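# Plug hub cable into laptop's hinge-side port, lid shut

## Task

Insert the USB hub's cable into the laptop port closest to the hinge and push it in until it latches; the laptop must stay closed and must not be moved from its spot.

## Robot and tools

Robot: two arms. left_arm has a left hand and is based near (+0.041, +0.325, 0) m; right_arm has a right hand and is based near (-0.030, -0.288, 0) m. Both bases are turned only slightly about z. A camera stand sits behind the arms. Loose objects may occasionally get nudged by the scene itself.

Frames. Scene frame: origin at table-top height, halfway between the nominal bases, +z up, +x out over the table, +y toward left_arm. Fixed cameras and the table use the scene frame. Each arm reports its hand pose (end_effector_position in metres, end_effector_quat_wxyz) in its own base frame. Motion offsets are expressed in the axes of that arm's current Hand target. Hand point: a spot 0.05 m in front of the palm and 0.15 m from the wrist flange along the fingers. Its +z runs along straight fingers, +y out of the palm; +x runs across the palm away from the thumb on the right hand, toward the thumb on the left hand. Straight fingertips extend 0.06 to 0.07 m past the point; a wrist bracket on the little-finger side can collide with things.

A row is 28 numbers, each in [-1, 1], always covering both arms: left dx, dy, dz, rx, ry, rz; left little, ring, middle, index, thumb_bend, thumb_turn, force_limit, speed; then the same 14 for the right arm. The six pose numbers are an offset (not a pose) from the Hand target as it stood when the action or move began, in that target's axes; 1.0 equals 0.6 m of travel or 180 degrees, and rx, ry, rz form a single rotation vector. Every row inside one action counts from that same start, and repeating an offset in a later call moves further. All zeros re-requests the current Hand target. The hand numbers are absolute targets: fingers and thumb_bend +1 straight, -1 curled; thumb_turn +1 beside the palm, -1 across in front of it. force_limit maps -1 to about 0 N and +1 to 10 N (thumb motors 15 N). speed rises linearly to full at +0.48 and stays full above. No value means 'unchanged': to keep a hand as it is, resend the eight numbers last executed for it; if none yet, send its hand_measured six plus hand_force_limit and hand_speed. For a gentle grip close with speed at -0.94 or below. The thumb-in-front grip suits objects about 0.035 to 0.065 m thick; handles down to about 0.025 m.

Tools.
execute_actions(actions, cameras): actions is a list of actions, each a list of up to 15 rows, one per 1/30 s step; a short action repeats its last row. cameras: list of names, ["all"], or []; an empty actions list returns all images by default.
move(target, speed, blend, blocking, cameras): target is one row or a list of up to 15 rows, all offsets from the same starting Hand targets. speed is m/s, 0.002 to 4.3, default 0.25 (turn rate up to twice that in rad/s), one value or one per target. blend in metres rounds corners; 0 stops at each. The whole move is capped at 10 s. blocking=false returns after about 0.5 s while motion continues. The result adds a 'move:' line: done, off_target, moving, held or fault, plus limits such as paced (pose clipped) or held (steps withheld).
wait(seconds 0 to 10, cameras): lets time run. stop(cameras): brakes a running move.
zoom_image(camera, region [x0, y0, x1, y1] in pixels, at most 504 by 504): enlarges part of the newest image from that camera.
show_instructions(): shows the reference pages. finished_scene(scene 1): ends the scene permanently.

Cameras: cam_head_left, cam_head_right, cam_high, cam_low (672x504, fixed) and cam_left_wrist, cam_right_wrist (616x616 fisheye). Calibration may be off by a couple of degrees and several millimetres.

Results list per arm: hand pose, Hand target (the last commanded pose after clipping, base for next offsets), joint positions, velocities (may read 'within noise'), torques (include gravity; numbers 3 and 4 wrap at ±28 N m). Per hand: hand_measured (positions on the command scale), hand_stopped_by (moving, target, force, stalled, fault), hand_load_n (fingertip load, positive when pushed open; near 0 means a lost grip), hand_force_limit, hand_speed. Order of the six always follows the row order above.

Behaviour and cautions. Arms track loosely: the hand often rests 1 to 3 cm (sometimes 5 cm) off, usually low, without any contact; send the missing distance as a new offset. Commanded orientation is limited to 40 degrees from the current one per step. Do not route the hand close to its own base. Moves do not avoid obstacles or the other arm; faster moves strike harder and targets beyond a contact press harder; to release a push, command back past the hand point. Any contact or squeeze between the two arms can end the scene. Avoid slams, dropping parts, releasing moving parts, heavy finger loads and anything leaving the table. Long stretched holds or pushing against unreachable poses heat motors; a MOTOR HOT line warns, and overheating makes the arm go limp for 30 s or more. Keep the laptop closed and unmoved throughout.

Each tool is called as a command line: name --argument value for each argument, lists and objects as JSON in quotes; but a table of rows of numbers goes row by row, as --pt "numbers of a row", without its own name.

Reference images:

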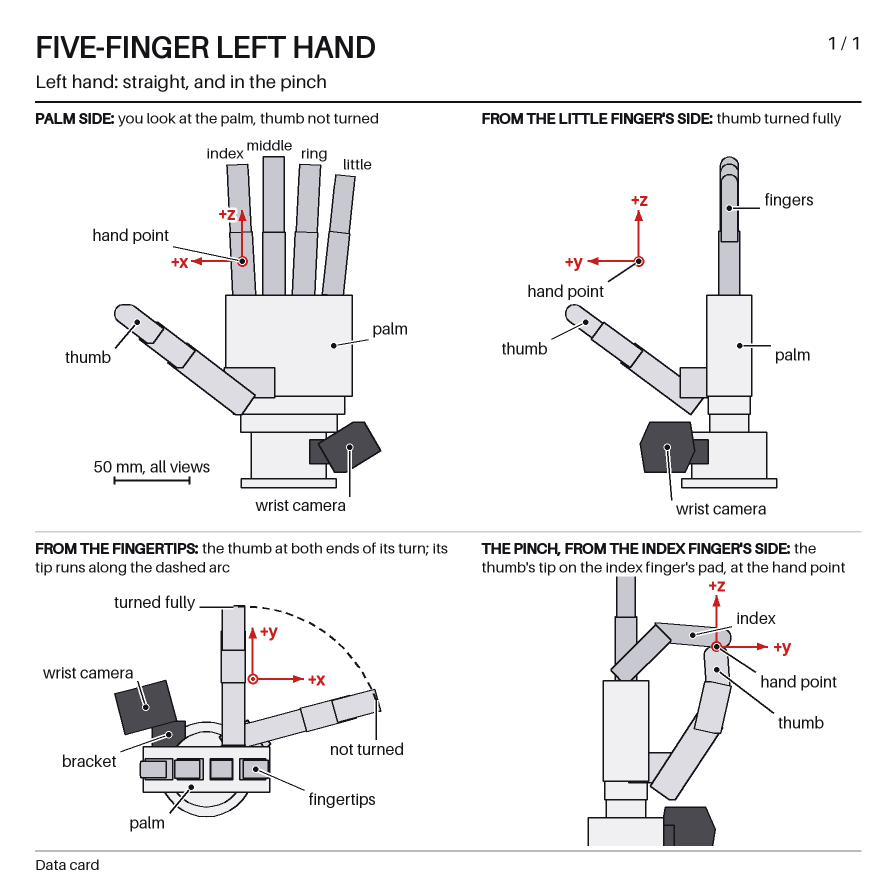

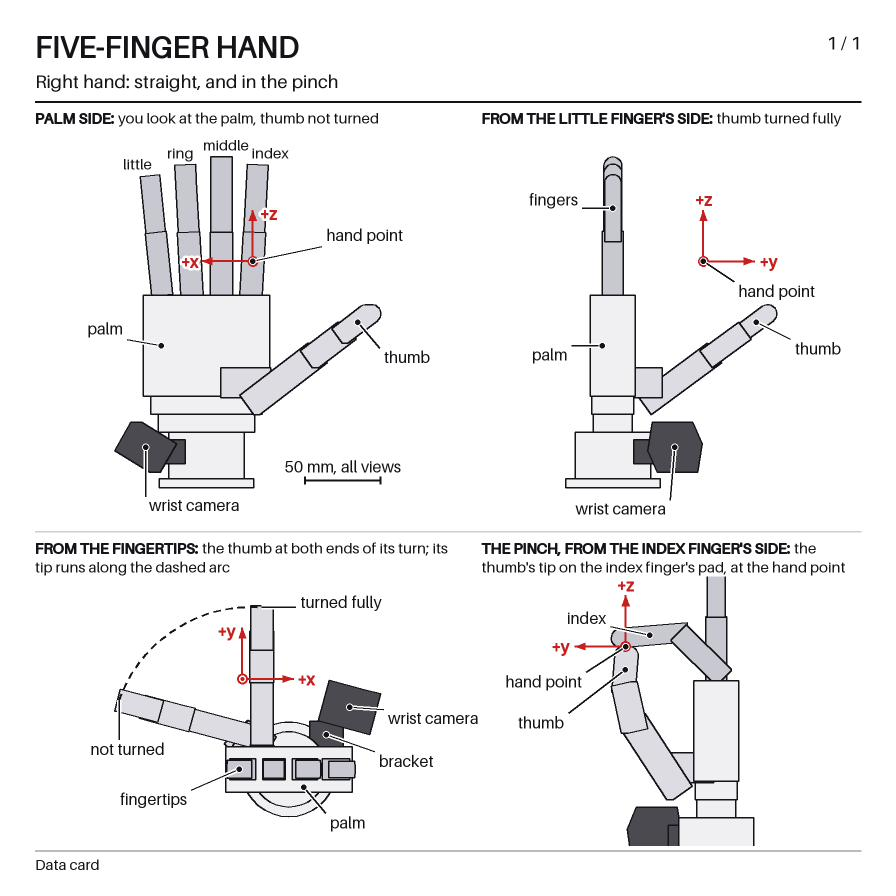

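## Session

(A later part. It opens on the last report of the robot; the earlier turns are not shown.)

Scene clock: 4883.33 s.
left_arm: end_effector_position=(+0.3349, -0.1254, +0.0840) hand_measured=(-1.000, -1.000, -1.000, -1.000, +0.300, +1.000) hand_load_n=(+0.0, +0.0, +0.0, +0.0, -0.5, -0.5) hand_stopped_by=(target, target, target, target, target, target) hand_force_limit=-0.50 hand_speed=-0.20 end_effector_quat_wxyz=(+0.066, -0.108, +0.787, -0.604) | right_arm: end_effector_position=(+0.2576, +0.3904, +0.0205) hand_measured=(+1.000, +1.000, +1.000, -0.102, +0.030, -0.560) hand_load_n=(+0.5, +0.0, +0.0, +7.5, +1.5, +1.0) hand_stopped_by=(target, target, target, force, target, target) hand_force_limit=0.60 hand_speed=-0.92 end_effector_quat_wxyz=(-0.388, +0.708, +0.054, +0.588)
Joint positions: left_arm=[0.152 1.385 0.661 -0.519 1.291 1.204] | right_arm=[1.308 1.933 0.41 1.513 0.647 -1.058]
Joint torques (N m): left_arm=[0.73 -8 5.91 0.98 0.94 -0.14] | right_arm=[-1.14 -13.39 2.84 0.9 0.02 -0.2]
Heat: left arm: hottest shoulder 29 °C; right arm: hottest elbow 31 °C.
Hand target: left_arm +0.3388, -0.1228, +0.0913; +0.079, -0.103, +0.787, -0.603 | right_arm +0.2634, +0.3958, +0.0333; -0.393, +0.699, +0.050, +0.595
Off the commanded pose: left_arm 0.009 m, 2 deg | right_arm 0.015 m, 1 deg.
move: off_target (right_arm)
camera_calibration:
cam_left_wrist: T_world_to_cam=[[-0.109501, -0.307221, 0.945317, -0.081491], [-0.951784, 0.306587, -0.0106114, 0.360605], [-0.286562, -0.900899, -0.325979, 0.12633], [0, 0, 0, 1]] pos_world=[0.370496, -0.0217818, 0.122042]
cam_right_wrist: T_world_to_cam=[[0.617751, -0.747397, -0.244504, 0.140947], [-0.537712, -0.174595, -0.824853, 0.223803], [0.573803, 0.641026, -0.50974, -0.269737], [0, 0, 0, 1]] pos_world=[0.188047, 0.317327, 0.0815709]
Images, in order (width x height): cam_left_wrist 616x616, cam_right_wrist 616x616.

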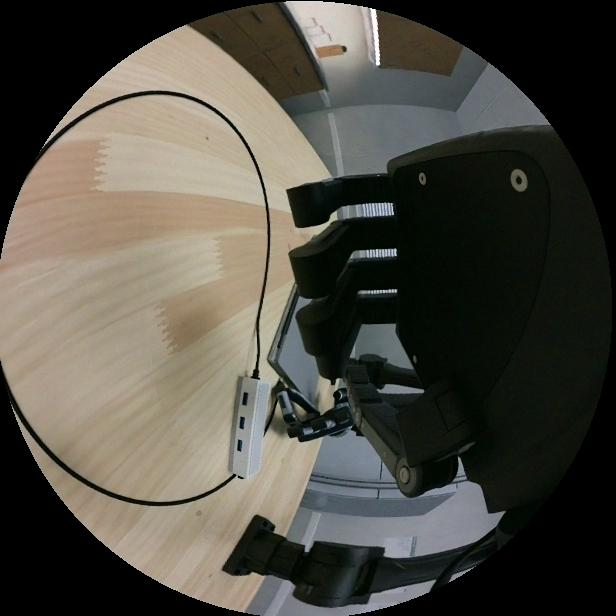

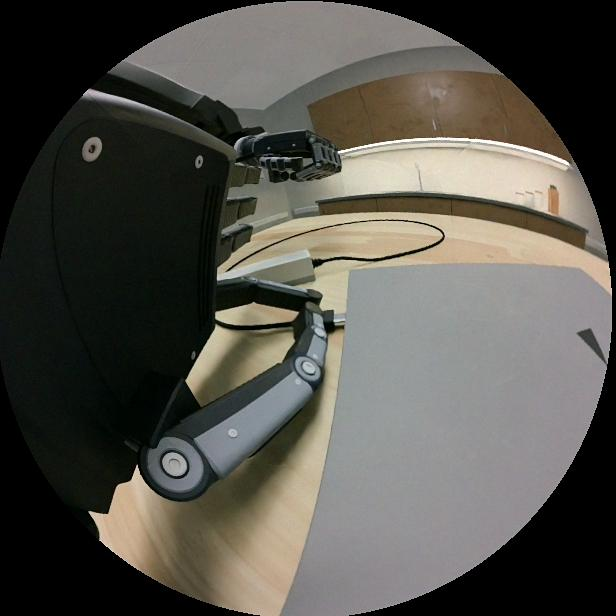

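move --target '[0,0,0,0,0,0,-1,-1,-1,-1,0.3,1,-0.5,-0.2, -0.02883,-0.04118,-0.0045,0,0,0,1,1,1,-0.35,0.03,-0.56,0.6,-0.92]' --speed 0.04 --cameras '["cam_right_wrist","cam_left_wrist"]'

zoom_image --camera "cam_left_wrist" --region '[260, 372, 300, 412]'

Scene clock: 4909.03 s.
left_arm: end_effector_position=(+0.3349, -0.1254, +0.0840) hand_measured=(-1.000, -1.000, -1.000, -1.000, +0.300, +1.000) hand_load_n=(+0.0, +0.0, +0.0, +0.0, +0.0, +0.0) hand_stopped_by=(target, target, target, target, target, target) hand_force_limit=-0.50 hand_speed=-0.20 end_effector_quat_wxyz=(+0.066, -0.108, +0.787, -0.604) | right_arm: end_effector_position=(+0.2440, +0.4107, +0.0257) hand_measured=(+1.000, +1.000, +1.000, -0.102, +0.030, -0.560) hand_load_n=(+0.0, +0.0, +0.0, +7.0, +1.5, +0.5) hand_stopped_by=(target, target, target, force, target, target) hand_force_limit=0.60 hand_speed=-0.92 end_effector_quat_wxyz=(-0.391, +0.703, +0.046, +0.592)
Joint positions: left_arm=[0.152 1.385 0.661 -0.519 1.291 1.204] | right_arm=[1.369 1.933 0.455 1.487 0.719 -1.059]
Joint torques (N m): left_arm=[0.85 -8.12 5.91 0.99 0.94 -0.14] | right_arm=[0.15 -11.99 3.29 1.02 0.15 -0.21]
Heat: left arm: hottest shoulder 29 °C; right arm: hottest elbow 31 °C.
Hand target: left_arm +0.3388, -0.1228, +0.0913; +0.079, -0.103, +0.787, -0.603 | right_arm +0.2429, +0.4180, +0.0303; -0.393, +0.699, +0.050, +0.595
Off the commanded pose: left_arm 0.009 m, 2 deg | right_arm 0.009 m, 1 deg.
move: done
camera_calibration:
cam_left_wrist: T_world_to_cam=[[-0.109501, -0.307221, 0.945317, -0.081491], [-0.951784, 0.306587, -0.0106114, 0.360605], [-0.286562, -0.900899, -0.325979, 0.12633], [0, 0, 0, 1]] pos_world=[0.370496, -0.0217818, 0.122042]
cam_right_wrist: T_world_to_cam=[[0.61084, -0.749745, -0.254474, 0.168778], [-0.535062, -0.153994, -0.830659, 0.215353], [0.583595, 0.643559, -0.495226, -0.276145], [0, 0, 0, 1]] pos_world=[0.173288, 0.337419, 0.0850805]
Images, in order (width x height): cam_left_wrist 616x616, cam_right_wrist 616x616.

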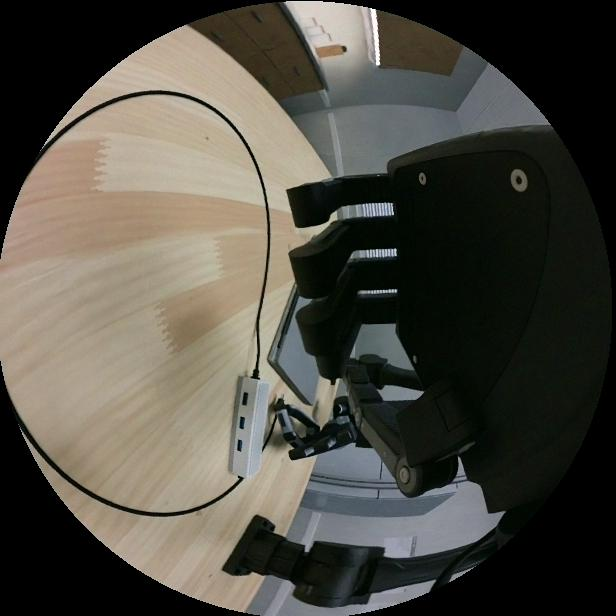

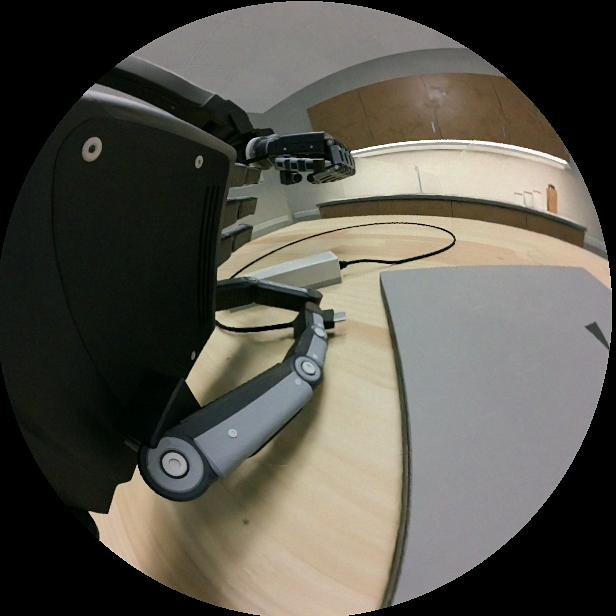

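Scaled by 12.600 from the camera's 616x616 image, which has a finer 880x880 frame.

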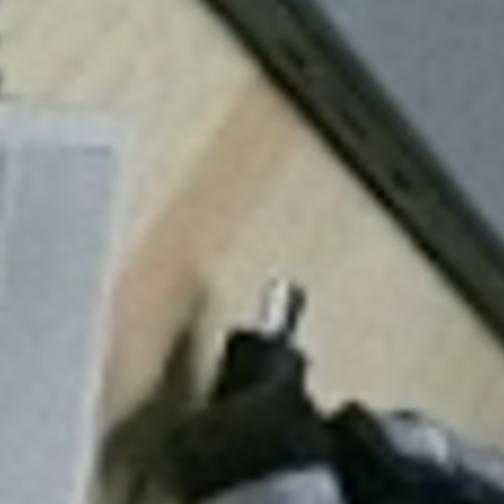

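move --target '[0,0,0,0,0,0,-1,-1,-1,-1,0.3,1,-0.5,-0.2, -0.02468,0.01388,-0.0005,0,0,0.007,1,1,1,-0.35,0.03,-0.56,0.6,-0.92]' --speed 0.03 --cameras '["cam_right_wrist","cam_left_wrist"]'

zoom_image --camera "cam_right_wrist" --region '[280, 280, 360, 360]'

Scene clock: 4916.13 s.
left_arm: end_effector_position=(+0.3349, -0.1254, +0.0840) hand_measured=(-1.000, -1.000, -1.000, -1.000, +0.300, +1.000) hand_load_n=(+0.0, +0.0, +0.0, +0.0, +0.0, -0.5) hand_stopped_by=(target, target, target, target, target, target) hand_force_limit=-0.50 hand_speed=-0.20 end_effector_quat_wxyz=(+0.066, -0.108, +0.787, -0.604) | right_arm: end_effector_position=(+0.2444, +0.4129, +0.0181) hand_measured=(+1.000, +1.000, +1.000, -0.102, +0.030, -0.560) hand_load_n=(+0.0, +0.0, +0.0, +7.5, +0.5, -0.5) hand_stopped_by=(target, target, target, force, target, target) hand_force_limit=0.60 hand_speed=-0.92 end_effector_quat_wxyz=(-0.394, +0.701, +0.044, +0.593)
Joint positions: left_arm=[0.152 1.385 0.661 -0.519 1.291 1.204] | right_arm=[1.369 1.974 0.466 1.526 0.719 -1.059]
Joint torques (N m): left_arm=[0.79 -7.94 5.93 0.98 0.94 -0.14] | right_arm=[-0.15 -9.99 2.81 1.7 0.04 0]
Heat: left arm: hottest shoulder 29 °C; right arm: hottest elbow 31 °C.
Hand target: left_arm +0.3388, -0.1228, +0.0913; +0.079, -0.103, +0.787, -0.603 | right_arm +0.2429, +0.4181, +0.0133; -0.399, +0.700, +0.042, +0.591
Off the commanded pose: left_arm 0.009 m, 2 deg | right_arm 0.007 m, 1 deg.
move: done
camera_calibration:
cam_left_wrist: T_world_to_cam=[[-0.109501, -0.307221, 0.945317, -0.081491], [-0.951784, 0.306587, -0.0106114, 0.360605], [-0.286562, -0.900899, -0.325979, 0.12633], [0, 0, 0, 1]] pos_world=[0.370496, -0.0217818, 0.122042]
cam_right_wrist: T_world_to_cam=[[0.610987, -0.747873, -0.259578, 0.167493], [-0.533728, -0.146988, -0.832784, 0.206482], [0.584661, 0.647364, -0.488969, -0.283434], [0, 0, 0, 1]] pos_world=[0.173582, 0.339099, 0.0768416]
Images, in order (width x height): cam_left_wrist 616x616, cam_right_wrist 616x616.

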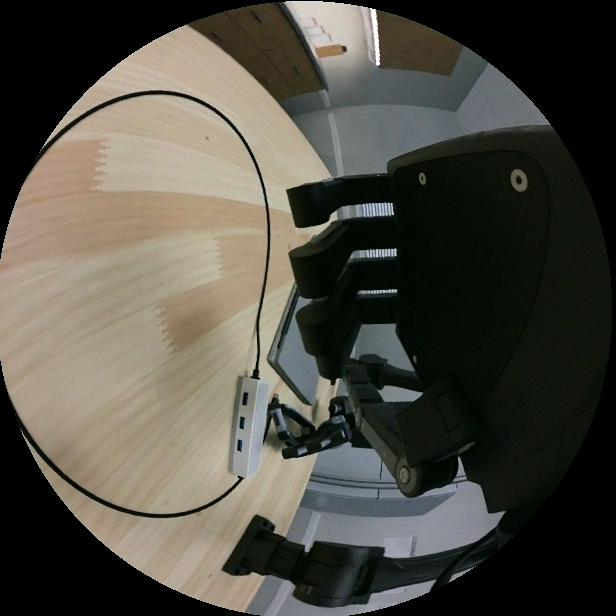

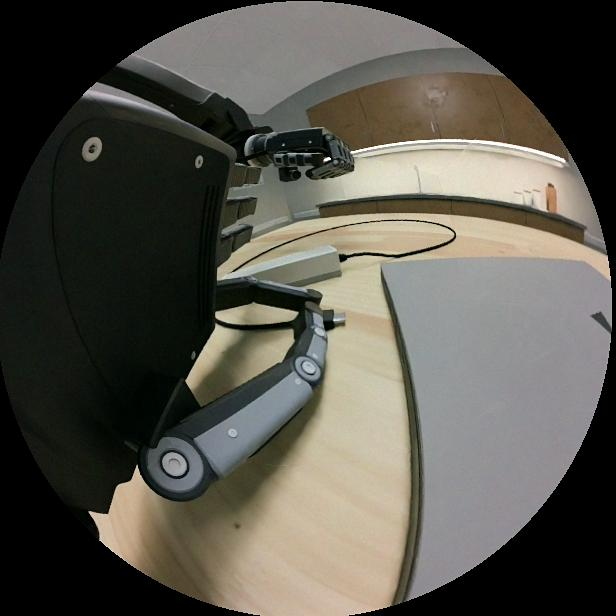

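Scaled by 6.300 from the camera's 616x616 image, which has a finer 880x880 frame.

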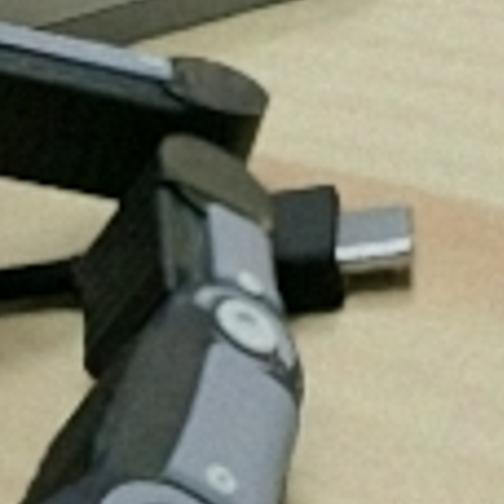

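move --target '[0,0,0,0,0,0,-1,-1,-1,-1,0.3,1,-0.5,-0.2, -0.004,0.0023,0,0,0,0,1,1,1,-0.35,0.03,-0.56,0.6,-0.92]' --speed 0.03

move --target '[0,0,0,0,0,0,-1,-1,-1,-1,0.3,1,-0.5,-0.2, 0,0,0,0,0,0,1,1,1,0.6,0.03,-0.56,0.6,-0.9]' --speed 0.03 --cameras '["cam_right_wrist","cam_left_wrist"]'

zoom_image --camera "cam_right_wrist" --region '[280, 280, 360, 360]'

zoom_image --camera "cam_left_wrist" --region '[260, 372, 300, 412]'

Scene clock: 4923.70 s.
left_arm: end_effector_position=(+0.3349, -0.1254, +0.0840) hand_measured=(-1.000, -1.000, -1.000, -1.000, +0.300, +1.000) hand_load_n=(+0.0, +0.0, +0.0, +0.0, +0.0, +0.0) hand_stopped_by=(target, target, target, target, target, target) hand_force_limit=-0.50 hand_speed=-0.20 end_effector_quat_wxyz=(+0.066, -0.108, +0.787, -0.604) | right_arm: end_effector_position=(+0.2447, +0.4143, +0.0180) hand_measured=(+1.000, +1.000, +1.000, -0.102, +0.030, -0.560) hand_load_n=(+0.0, +0.0, +0.0, +7.5, +0.0, -1.0) hand_stopped_by=(target, target, target, force, target, target) hand_force_limit=0.60 hand_speed=-0.92 end_effector_quat_wxyz=(-0.397, +0.699, +0.042, +0.594)
Joint positions: left_arm=[0.152 1.385 0.661 -0.519 1.291 1.204] | right_arm=[1.369 1.982 0.47 1.539 0.719 -1.059]
Joint torques (N m): left_arm=[0.79 -8.06 5.93 0.99 0.94 -0.13] | right_arm=[-0.15 -9.7 2.58 1.68 0.04 -0.01]
Heat: left arm: hottest shoulder 29 °C; right arm: hottest elbow 31 °C.
Hand target: left_arm +0.3388, -0.1228, +0.0913; +0.079, -0.103, +0.787, -0.603 | right_arm +0.2429, +0.4180, +0.0105; -0.399, +0.700, +0.042, +0.591
Off the commanded pose: left_arm 0.009 m, 2 deg | right_arm 0.009 m, 0 deg.
move: done

Scene clock: 4926.47 s.
left_arm: end_effector_position=(+0.3349, -0.1254, +0.0840) hand_measured=(-1.000, -1.000, -1.000, -1.000, +0.300, +1.000) hand_load_n=(+0.0, +0.0, +0.0, +0.0, +0.0, -0.5) hand_stopped_by=(target, target, target, target, target, target) hand_force_limit=-0.50 hand_speed=-0.20 end_effector_quat_wxyz=(+0.066, -0.108, +0.787, -0.604) | right_arm: end_effector_position=(+0.2447, +0.4142, +0.0178) hand_measured=(+1.000, +1.000, +1.000, +0.600, +0.030, -0.560) hand_load_n=(+0.0, +0.0, +0.0, +0.0, -1.0, -2.0) hand_stopped_by=(target, target, target, target, target, target) hand_force_limit=0.60 hand_speed=-0.90 end_effector_quat_wxyz=(-0.397, +0.699, +0.042, +0.594)
Joint positions: left_arm=[0.152 1.385 0.661 -0.519 1.291 1.204] | right_arm=[1.369 1.982 0.47 1.539 0.719 -1.059]
Joint torques (N m): left_arm=[0.79 -8 5.96 0.98 0.94 -0.16] | right_arm=[-0.09 -9.76 2.62 1.61 0.05 0]
Heat: left arm: hottest shoulder 29 °C; right arm: hottest elbow 31 °C.
Hand target: left_arm +0.3388, -0.1228, +0.0913; +0.079, -0.103, +0.787, -0.603 | right_arm +0.2429, +0.4180, +0.0105; -0.399, +0.700, +0.042, +0.591
Off the commanded pose: left_arm 0.009 m, 2 deg | right_arm 0.008 m, 0 deg.
move: done
camera_calibration:
cam_left_wrist: T_world_to_cam=[[-0.109501, -0.307221, 0.945317, -0.081491], [-0.951784, 0.306587, -0.0106114, 0.360605], [-0.286562, -0.900899, -0.325979, 0.12633], [0, 0, 0, 1]] pos_world=[0.370496, -0.0217818, 0.122042]
cam_right_wrist: T_world_to_cam=[[0.611419, -0.745722, -0.2647, 0.167316], [-0.532292, -0.140075, -0.834892, 0.203326], [0.585519, 0.651366, -0.482587, -0.286667], [0, 0, 0, 1]] pos_world=[0.173778, 0.339977, 0.075702]
Images, in order (width x height): cam_left_wrist 616x616, cam_right_wrist 616x616.

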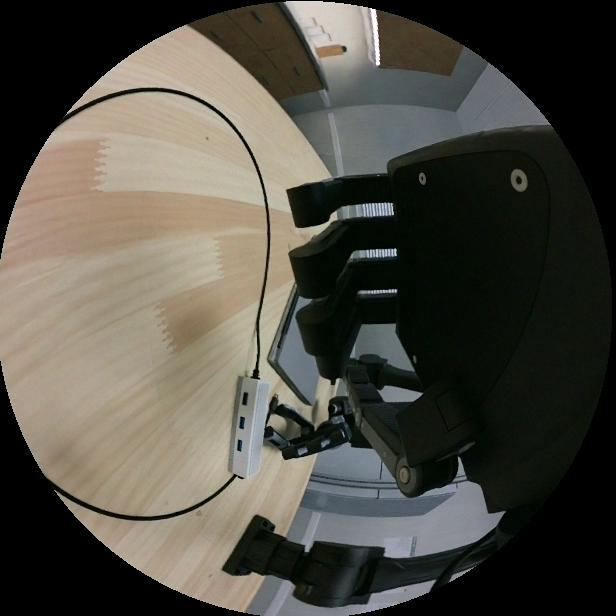

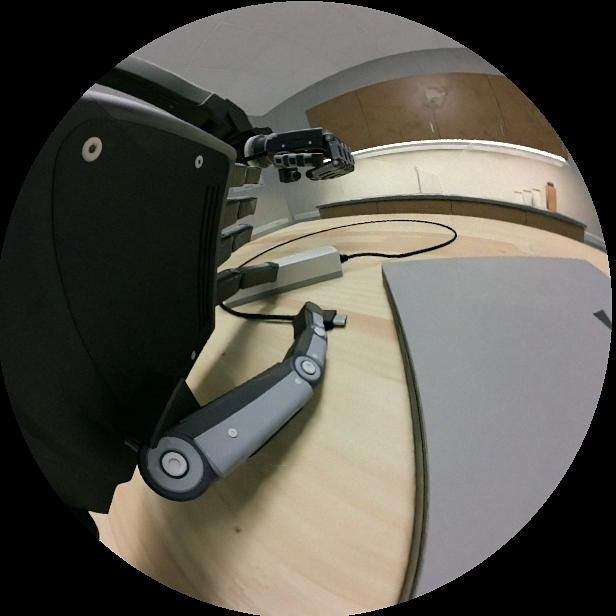

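Scaled by 6.300 from the camera's 616x616 image, which has a finer 880x880 frame.

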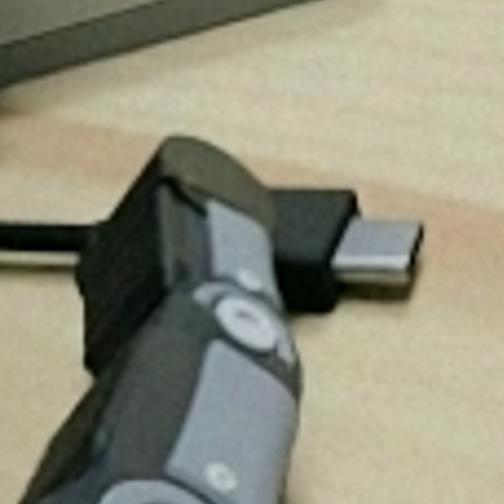

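Scaled by 12.600 from the camera's 616x616 image, which has a finer 880x880 frame.

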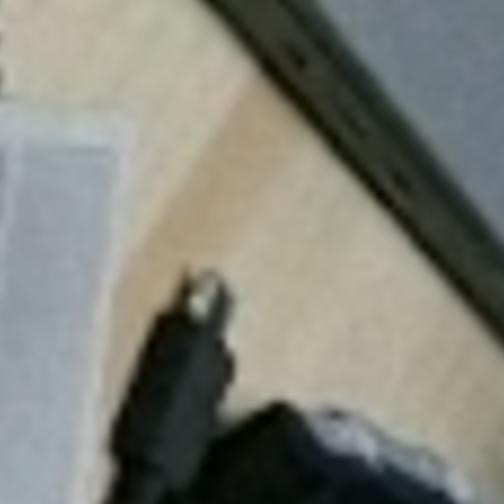

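move --target '[0,0,0,0,0,0,-1,-1,-1,-1,0.3,1,-0.5,-0.2, 0.0174,-0.0098,-0.022,0,0,0,1,1,1,0.6,0.03,-0.56,0.6,-0.9]' --speed 0.04

zoom_image --camera "cam_right_wrist" --region '[280, 280, 360, 360]'

Scene clock: 4988.53 s.
left_arm: end_effector_position=(+0.3349, -0.1254, +0.0840) hand_measured=(-1.000, -1.000, -1.000, -1.000, +0.300, +1.000) hand_load_n=(+0.0, +0.5, +0.0, +0.0, +0.0, -0.5) hand_stopped_by=(target, target, target, target, target, target) hand_force_limit=-0.50 hand_speed=-0.20 end_effector_quat_wxyz=(+0.066, -0.108, +0.787, -0.604) | right_arm: end_effector_position=(+0.2361, +0.4089, +0.0177) hand_measured=(+1.000, +1.000, +1.000, +0.600, +0.030, -0.560) hand_load_n=(+0.0, +0.0, +0.0, +0.0, -1.0, -1.0) hand_stopped_by=(target, target, target, target, target, target) hand_force_limit=0.60 hand_speed=-0.90 end_effector_quat_wxyz=(-0.394, +0.701, +0.044, +0.593)
Joint positions: left_arm=[0.152 1.385 0.661 -0.519 1.291 1.204] | right_arm=[1.391 1.973 0.452 1.539 0.742 -1.059]
Joint torques (N m): left_arm=[0.85 -8.18 5.98 0.95 0.94 -0.14] | right_arm=[0.21 -13.16 1.07 1.01 0.17 -0.01]
Heat: left arm: hottest shoulder 29 °C; right arm: hottest elbow 31 °C.
Hand target: left_arm +0.3388, -0.1228, +0.0913; +0.079, -0.103, +0.787, -0.603 | right_arm +0.2325, +0.4097, +0.0224; -0.399, +0.700, +0.042, +0.591
Off the commanded pose: left_arm 0.009 m, 2 deg | right_arm 0.006 m, 1 deg.
move: done

Scaled by 6.300 from the camera's 616x616 image, which has a finer 880x880 frame.
This view is cut from an older image: the scene may have changed since it was taken.

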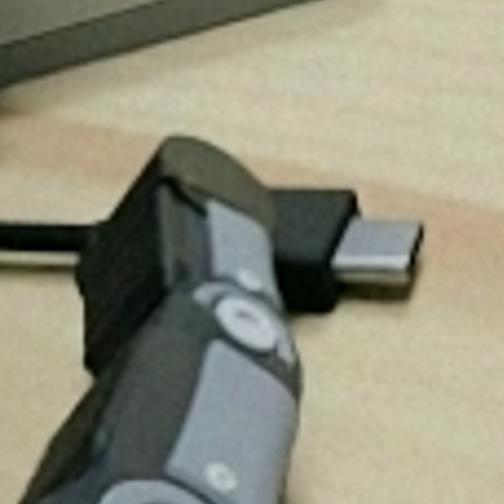

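move --pt "0 0 0 0 0 0 -1 -1 -1 -1 0.3 1 -0.5 -0.2 0.0606 -0.0318 -0.02 0 0 0 1 1 1 0.6 0.03 -0.56 0.6 -0.9" --pt "0 0 0 0 0 0 -1 -1 -1 -1 0.3 1 -0.5 -0.2 0.0606 -0.0318 -0.02 -0.1178 0.0736 0 1 1 1 0.6 0.03 -0.56 0.6 -0.9" --speed 0.12 --cameras '["cam_right_wrist","cam_left_wrist"]'

Scene clock: 5010.87 s.
left_arm: end_effector_position=(+0.3349, -0.1254, +0.0840) hand_measured=(-1.000, -1.000, -1.000, -1.000, +0.300, +1.000) hand_load_n=(+0.0, +0.0, +0.0, +0.0, +0.0, -0.5) hand_stopped_by=(target, target, target, target, target, target) hand_force_limit=-0.50 hand_speed=-0.20 end_effector_quat_wxyz=(+0.066, -0.108, +0.787, -0.604) | right_arm: end_effector_position=(+0.2262, +0.3918, +0.0638) hand_measured=(+1.000, +1.000, +1.000, +0.600, +0.030, -0.560) hand_load_n=(+0.0, +0.0, +0.0, +0.0, +0.0, +0.5) hand_stopped_by=(target, target, target, target, target, target) hand_force_limit=0.60 hand_speed=-0.90 end_effector_quat_wxyz=(-0.267, +0.689, -0.118, +0.663)
Joint positions: left_arm=[0.152 1.385 0.661 -0.519 1.291 1.204] | right_arm=[1.5 1.856 0.6 1.337 1.286 -1.096]
Joint torques (N m): left_arm=[0.73 -8 5.91 0.94 0.93 -0.15] | right_arm=[0.21 -11.16 5.22 0.83 0.12 -0.19]
Heat: left arm: hottest shoulder 29 °C; right arm: hottest elbow 31 °C.
Hand target: left_arm +0.3388, -0.1228, +0.0913; +0.079, -0.103, +0.787, -0.603 | right_arm +0.2237, +0.4003, +0.0632; -0.266, +0.689, -0.113, +0.665
Off the commanded pose: left_arm 0.009 m, 2 deg | right_arm 0.009 m, 1 deg.
move: done
camera_calibration:
cam_left_wrist: T_world_to_cam=[[-0.109501, -0.307221, 0.945317, -0.081491], [-0.951784, 0.306587, -0.0106114, 0.360605], [-0.286562, -0.900899, -0.325979, 0.12633], [0, 0, 0, 1]] pos_world=[0.370496, -0.0217818, 0.122042]
cam_right_wrist: T_world_to_cam=[[0.238752, -0.927764, -0.286795, 0.331122], [-0.543732, 0.116978, -0.831066, 0.130426], [0.804582, 0.354358, -0.476527, -0.172478], [0, 0, 0, 1]] pos_world=[0.130634, 0.353065, 0.121166]
Images, in order (width x height): cam_left_wrist 616x616, cam_right_wrist 616x616.

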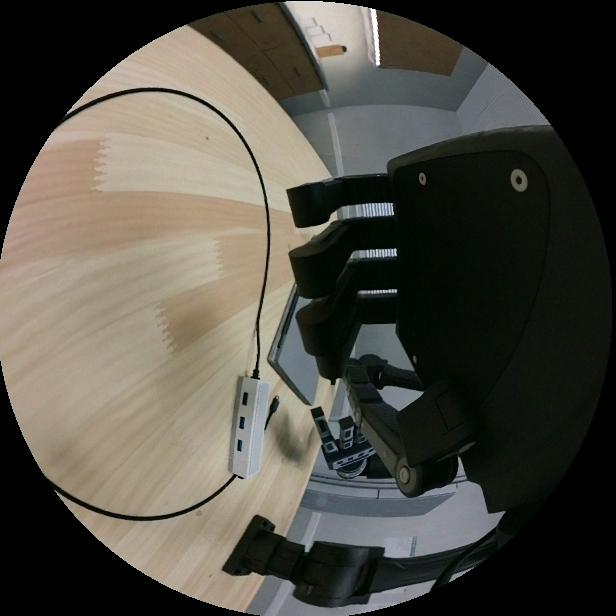

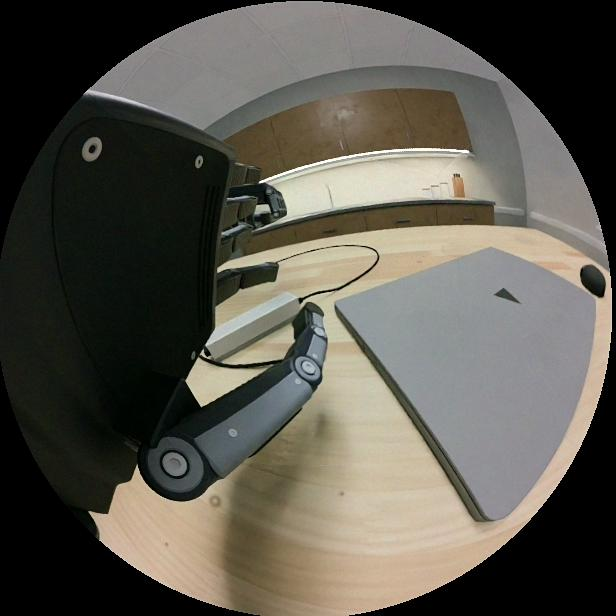

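zoom_image --camera "cam_left_wrist" --region '[250, 350, 320, 420]'

zoom_image --camera "cam_right_wrist" --region '[270, 270, 390, 390]'

Scaled by 7.200 from the camera's 616x616 image, which has a finer 880x880 frame.

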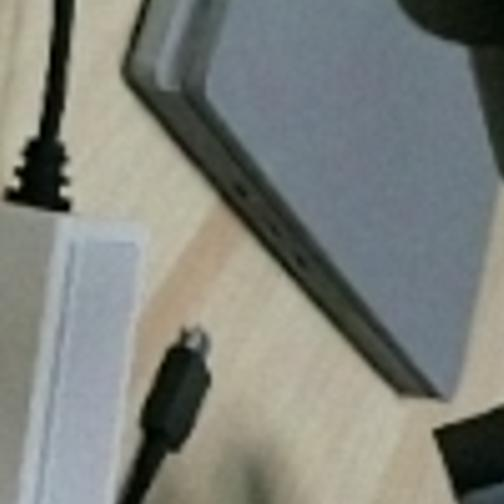

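Scaled by 4.200 from the camera's 616x616 image, which has a finer 880x880 frame.

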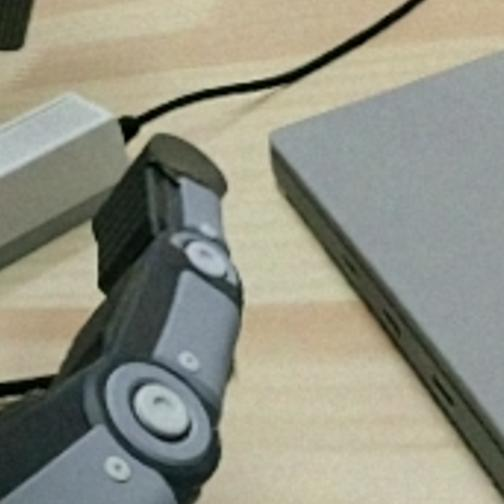

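move --target '[0,0,0,0,0,0,-1,-1,-1,-1,0.3,1,-0.5,-0.2,-0.0460,-0.0002,0.0235,0,0,0,1,1,1,0.6,0.03,-0.56,0.6,-0.9]' --speed 0.12 --cameras '["cam_right_wrist"]'

zoom_image --camera "cam_right_wrist" --region '[270, 270, 390, 390]'

Scene clock: 5027.97 s.
left_arm: end_effector_position=(+0.3349, -0.1254, +0.0840) hand_measured=(-1.000, -1.000, -1.000, -1.000, +0.300, +1.000) hand_load_n=(+0.0, +0.0, +0.0, +0.0, +0.0, +0.0) hand_stopped_by=(target, target, target, target, target, target) hand_force_limit=-0.50 hand_speed=-0.20 end_effector_quat_wxyz=(+0.066, -0.108, +0.787, -0.604) | right_arm: end_effector_position=(+0.2308, +0.4111, +0.0389) hand_measured=(+1.000, +1.000, +1.000, +0.600, +0.030, -0.560) hand_load_n=(+0.0, +0.0, +0.0, +0.0, +0.0, +0.0) hand_stopped_by=(target, target, target, target, target, target) hand_force_limit=0.60 hand_speed=-0.90 end_effector_quat_wxyz=(-0.261, +0.693, -0.106, +0.663)
Joint positions: left_arm=[0.152 1.385 0.661 -0.519 1.291 1.204] | right_arm=[1.492 1.954 0.66 1.349 1.267 -1.096]
Joint torques (N m): left_arm=[0.73 -8.06 5.93 0.99 0.93 -0.14] | right_arm=[-1.14 -12.4 4.78 1.46 -0.07 -0.14]
Heat: left arm: hottest shoulder 29 °C; right arm: hottest elbow 31 °C.
Hand target: left_arm +0.3388, -0.1228, +0.0913; +0.079, -0.103, +0.787, -0.603 | right_arm +0.2349, +0.4176, +0.0399; -0.266, +0.689, -0.113, +0.664
Off the commanded pose: left_arm 0.009 m, 2 deg | right_arm 0.008 m, 1 deg.
move: done
camera_calibration:
cam_right_wrist: T_world_to_cam=[[0.248515, -0.9325, -0.262075, 0.339598], [-0.545294, 0.0889321, -0.833514, 0.121926], [0.800559, 0.350049, -0.486386, -0.191826], [0, 0, 0, 1]] pos_world=[0.135658, 0.372981, 0.0973256]
Images, in order (width x height): cam_right_wrist 616x616.

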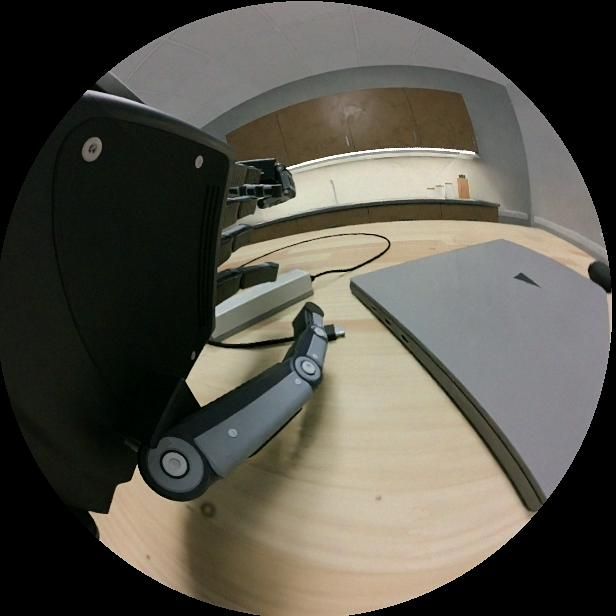

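Scaled by 4.200 from the camera's 616x616 image, which has a finer 880x880 frame.

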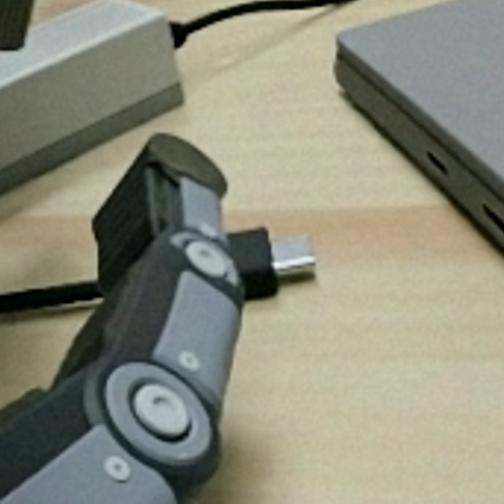

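move --target '[0,0,0,0,0,0,-1,-1,-1,-1,0.3,1,-0.5,-0.2,-0.0362,0.0219,-0.001,0,0,0,1,1,1,0.6,0.03,-0.56,0.6,-0.9]' --speed 0.06 --cameras '["cam_right_wrist"]'

zoom_image --camera "cam_right_wrist" --region '[270, 260, 390, 380]'

Scene clock: 5034.13 s.
left_arm: end_effector_position=(+0.3349, -0.1254, +0.0840) hand_measured=(-1.000, -1.000, -1.000, -1.000, +0.300, +1.000) hand_load_n=(+0.0, +0.0, +0.0, +0.0, +0.0, -0.5) hand_stopped_by=(target, target, target, target, target, target) hand_force_limit=-0.50 hand_speed=-0.20 end_effector_quat_wxyz=(+0.066, -0.108, +0.787, -0.604) | right_arm: end_effector_position=(+0.2312, +0.4137, +0.0183) hand_measured=(+1.000, +1.000, +1.000, +0.600, +0.030, -0.560) hand_load_n=(+0.0, +0.0, +0.0, +0.0, -0.5, -1.0) hand_stopped_by=(target, target, target, target, target, target) hand_force_limit=0.60 hand_speed=-0.90 end_effector_quat_wxyz=(-0.266, +0.691, -0.109, +0.663)
Joint positions: left_arm=[0.152 1.385 0.661 -0.519 1.291 1.204] | right_arm=[1.491 2.03 0.676 1.422 1.267 -1.098]
Joint torques (N m): left_arm=[0.73 -8.06 5.9 0.96 0.94 -0.15] | right_arm=[-1.14 -12.04 4 1.42 -0.06 -0.12]
Heat: left arm: hottest shoulder 29 °C; right arm: hottest elbow 31 °C.
Hand target: left_arm +0.3388, -0.1228, +0.0913; +0.079, -0.103, +0.787, -0.603 | right_arm +0.2350, +0.4175, +0.0146; -0.266, +0.689, -0.113, +0.665
Off the commanded pose: left_arm 0.009 m, 2 deg | right_arm 0.007 m, 1 deg.
move: done
camera_calibration:
cam_right_wrist: T_world_to_cam=[[0.248877, -0.929255, -0.273031, 0.335245], [-0.544128, 0.0990588, -0.833134, 0.100294], [0.80124, 0.355912, -0.48098, -0.205826], [0, 0, 0, 1]] pos_world=[0.136054, 0.374849, 0.0760926]
Images, in order (width x height): cam_right_wrist 616x616.

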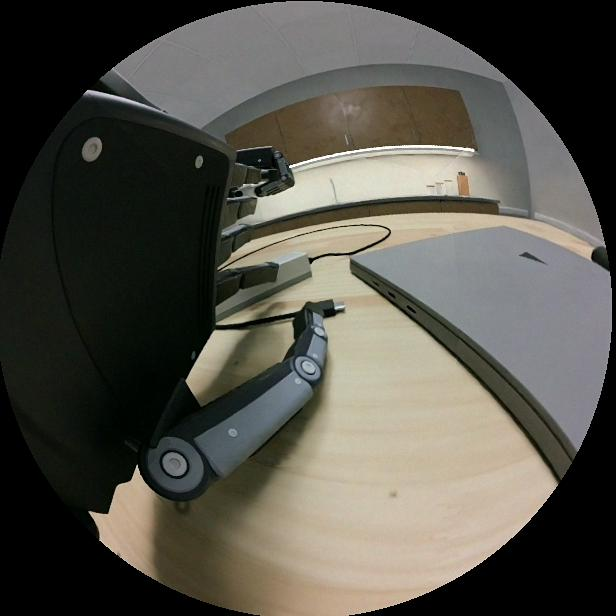

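Scaled by 4.200 from the camera's 616x616 image, which has a finer 880x880 frame.

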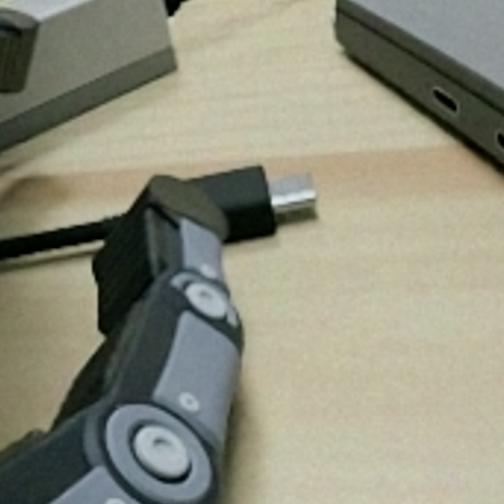

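move --target '[0,0,0,0,0,0,-1,-1,-1,-1,0.3,1,-0.5,-0.2,0,0,0.008,0,0,0,1,1,1,0.6,0.03,-0.56,0.6,-0.9]' --speed 0.04 --cameras '["cam_right_wrist"]'

zoom_image --camera "cam_right_wrist" --region '[280, 280, 360, 360]'

Scene clock: 5039.37 s.
left_arm: end_effector_position=(+0.3349, -0.1254, +0.0840) hand_measured=(-1.000, -1.000, -1.000, -1.000, +0.300, +1.000) hand_load_n=(+0.0, +0.0, +0.0, +0.0, +0.0, +0.0) hand_stopped_by=(target, target, target, target, target, target) hand_force_limit=-0.50 hand_speed=-0.20 end_effector_quat_wxyz=(+0.066, -0.108, +0.787, -0.604) | right_arm: end_effector_position=(+0.2355, +0.4151, +0.0185) hand_measured=(+1.000, +1.000, +1.000, +0.600, +0.030, -0.560) hand_load_n=(+0.0, +0.0, +0.0, +0.0, -0.5, -0.5) hand_stopped_by=(target, target, target, target, target, target) hand_force_limit=0.60 hand_speed=-0.90 end_effector_quat_wxyz=(-0.266, +0.691, -0.110, +0.663)
Joint positions: left_arm=[0.152 1.385 0.661 -0.519 1.291 1.204] | right_arm=[1.481 2.032 0.681 1.422 1.257 -1.098]
Joint torques (N m): left_arm=[0.79 -7.94 5.94 0.96 0.93 -0.15] | right_arm=[-1.2 -12.16 4.03 1.31 -0.07 -0.11]
Heat: left arm: hottest shoulder 29 °C; right arm: hottest elbow 31 °C.
Hand target: left_arm +0.3388, -0.1228, +0.0913; +0.079, -0.103, +0.787, -0.603 | right_arm +0.2397, +0.4186, +0.0147; -0.266, +0.689, -0.113, +0.665
Off the commanded pose: left_arm 0.009 m, 2 deg | right_arm 0.007 m, 0 deg.
move: done
camera_calibration:
cam_right_wrist: T_world_to_cam=[[0.249093, -0.928551, -0.275218, 0.335153], [-0.543301, 0.101271, -0.833407, 0.101578], [0.801733, 0.357122, -0.479257, -0.210355], [0, 0, 0, 1]] pos_world=[0.140351, 0.376043, 0.076082]
Images, in order (width x height): cam_right_wrist 616x616.

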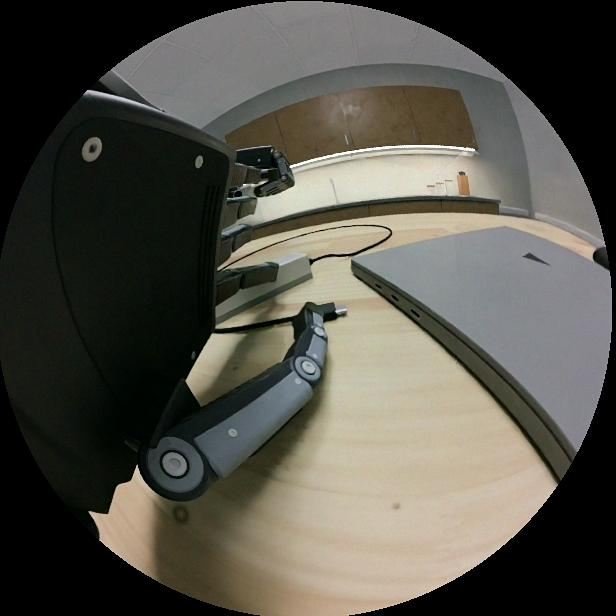

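Scaled by 6.300 from the camera's 616x616 image, which has a finer 880x880 frame.

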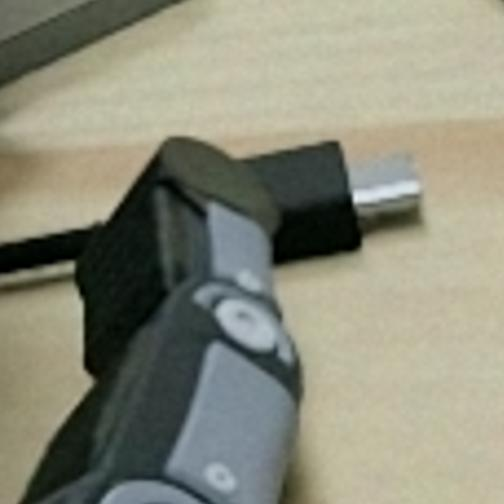

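move --target '[0,0,0,0,0,0,-1,-1,-1,-1,0.3,1,-0.5,-0.2,0.00625,0.0104,0.0007,0,0,0,1,1,1,0.6,0.03,-0.56,0.6,-0.9]' --speed 0.04 --cameras '["cam_right_wrist"]'

zoom_image --camera "cam_right_wrist" --region '[280, 280, 360, 360]'

Scene clock: 5055.00 s.
left_arm: end_effector_position=(+0.3349, -0.1254, +0.0840) hand_measured=(-1.000, -1.000, -1.000, -1.000, +0.300, +1.000) hand_load_n=(+0.5, +0.0, +0.0, +0.0, +0.0, +0.0) hand_stopped_by=(target, target, target, target, target, target) hand_force_limit=-0.50 hand_speed=-0.20 end_effector_quat_wxyz=(+0.066, -0.108, +0.787, -0.604) | right_arm: end_effector_position=(+0.2382, +0.4150, +0.0190) hand_measured=(+1.000, +1.000, +1.000, +0.600, +0.030, -0.560) hand_load_n=(+0.0, +0.0, +0.0, +0.0, +0.0, +0.0) hand_stopped_by=(target, target, target, target, target, target) hand_force_limit=0.60 hand_speed=-0.90 end_effector_quat_wxyz=(-0.268, +0.690, -0.111, +0.663)
Joint positions: left_arm=[0.152 1.385 0.661 -0.519 1.291 1.204] | right_arm=[1.475 2.032 0.681 1.426 1.25 -1.098]
Joint torques (N m): left_arm=[0.79 -8.12 5.94 0.96 0.94 -0.15] | right_arm=[-1.14 -12.69 2.35 1.58 -0.08 -0.1]
Heat: left arm: hottest shoulder 29 °C; right arm: hottest elbow 31 °C.
Hand target: left_arm +0.3388, -0.1228, +0.0913; +0.079, -0.103, +0.787, -0.603 | right_arm +0.2417, +0.4116, +0.0147; -0.266, +0.689, -0.114, +0.665
Off the commanded pose: left_arm 0.009 m, 2 deg | right_arm 0.006 m, 0 deg.
move: done
camera_calibration:
cam_right_wrist: T_world_to_cam=[[0.249252, -0.927532, -0.278492, 0.334143], [-0.542598, 0.104441, -0.833474, 0.101974], [0.80216, 0.358855, -0.477244, -0.213055], [0, 0, 0, 1]] pos_world=[0.142949, 0.375733, 0.0763697]
Images, in order (width x height): cam_right_wrist 616x616.

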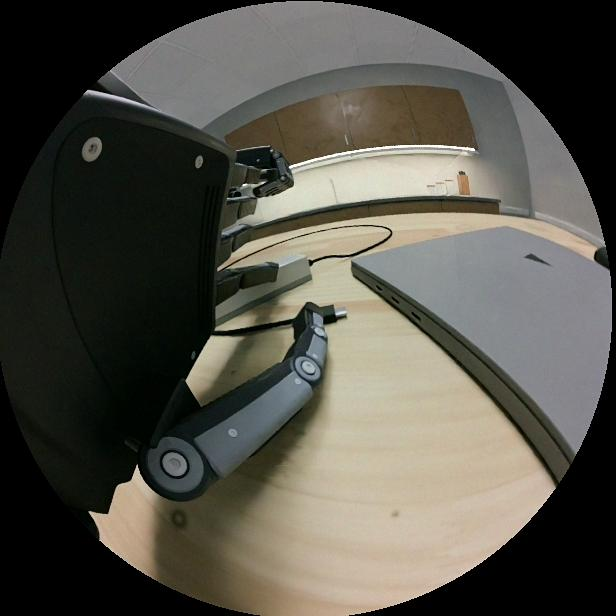

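Scaled by 6.300 from the camera's 616x616 image, which has a finer 880x880 frame.

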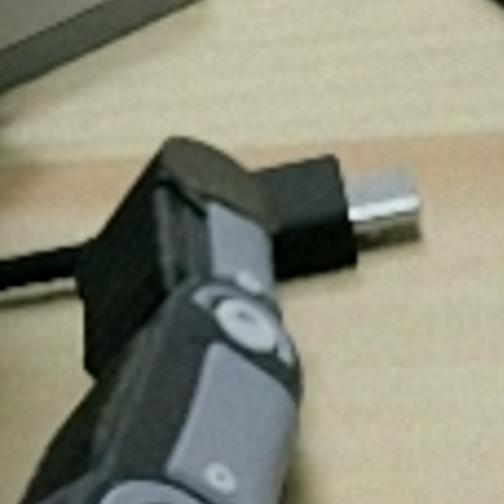

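move --target '[0,0,0,0,0,0,-1,-1,-1,-1,0.3,1,-0.5,-0.2,0.0042,0.0072,0.0067,0,0,0,1,1,1,0.6,0.03,-0.56,0.6,-0.9]' --speed 0.04 --cameras '["cam_right_wrist"]'

zoom_image --camera "cam_right_wrist" --region '[280, 280, 360, 360]'

Scene clock: 5060.03 s.
left_arm: end_effector_position=(+0.3349, -0.1254, +0.0840) hand_measured=(-1.000, -1.000, -1.000, -1.000, +0.300, +1.000) hand_load_n=(+0.0, +0.0, +0.0, +0.0, +0.0, +0.0) hand_stopped_by=(target, target, target, target, target, target) hand_force_limit=-0.50 hand_speed=-0.20 end_effector_quat_wxyz=(+0.066, -0.108, +0.787, -0.604) | right_arm: end_effector_position=(+0.2427, +0.4118, +0.0184) hand_measured=(+1.000, +1.000, +1.000, +0.600, +0.030, -0.560) hand_load_n=(+0.0, +0.0, +0.0, +0.0, -1.0, -1.0) hand_stopped_by=(target, target, target, target, target, target) hand_force_limit=0.60 hand_speed=-0.90 end_effector_quat_wxyz=(-0.269, +0.690, -0.110, +0.663)
Joint positions: left_arm=[0.152 1.385 0.661 -0.519 1.291 1.204] | right_arm=[1.463 2.032 0.672 1.434 1.236 -1.098]
Joint torques (N m): left_arm=[0.62 -8.12 5.93 0.98 0.95 -0.14] | right_arm=[-1.2 -12.86 2.17 1.37 -0.05 -0.07]
Heat: left arm: hottest shoulder 29 °C; right arm: hottest elbow 31 °C.
Hand target: left_arm +0.3388, -0.1228, +0.0913; +0.079, -0.103, +0.787, -0.603 | right_arm +0.2466, +0.4076, +0.0147; -0.266, +0.689, -0.113, +0.664
Off the commanded pose: left_arm 0.009 m, 2 deg | right_arm 0.007 m, 0 deg.
move: done
camera_calibration:
cam_right_wrist: T_world_to_cam=[[0.251971, -0.927008, -0.27779, 0.329038], [-0.542082, 0.102588, -0.83404, 0.104928], [0.80166, 0.360739, -0.476665, -0.216403], [0, 0, 0, 1]] pos_world=[0.147452, 0.372321, 0.075766]
Images, in order (width x height): cam_right_wrist 616x616.

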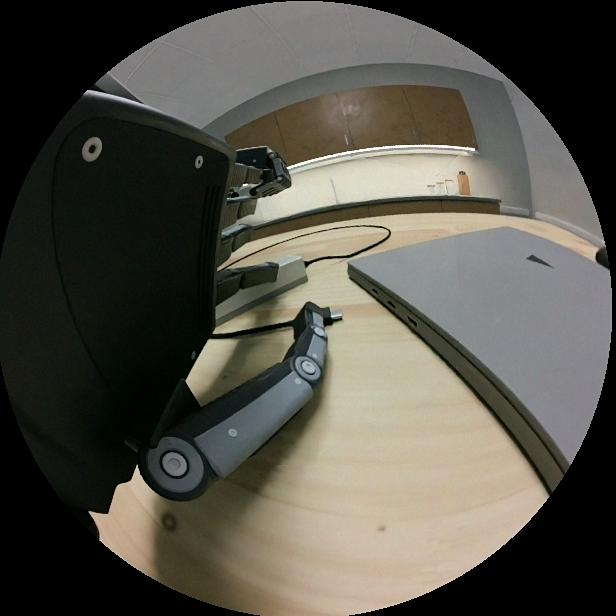

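Scaled by 6.300 from the camera's 616x616 image, which has a finer 880x880 frame.

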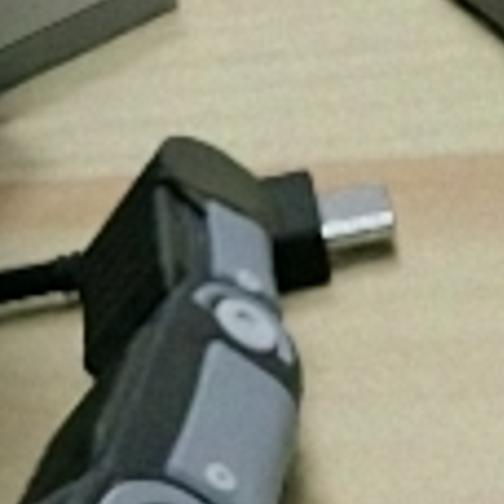

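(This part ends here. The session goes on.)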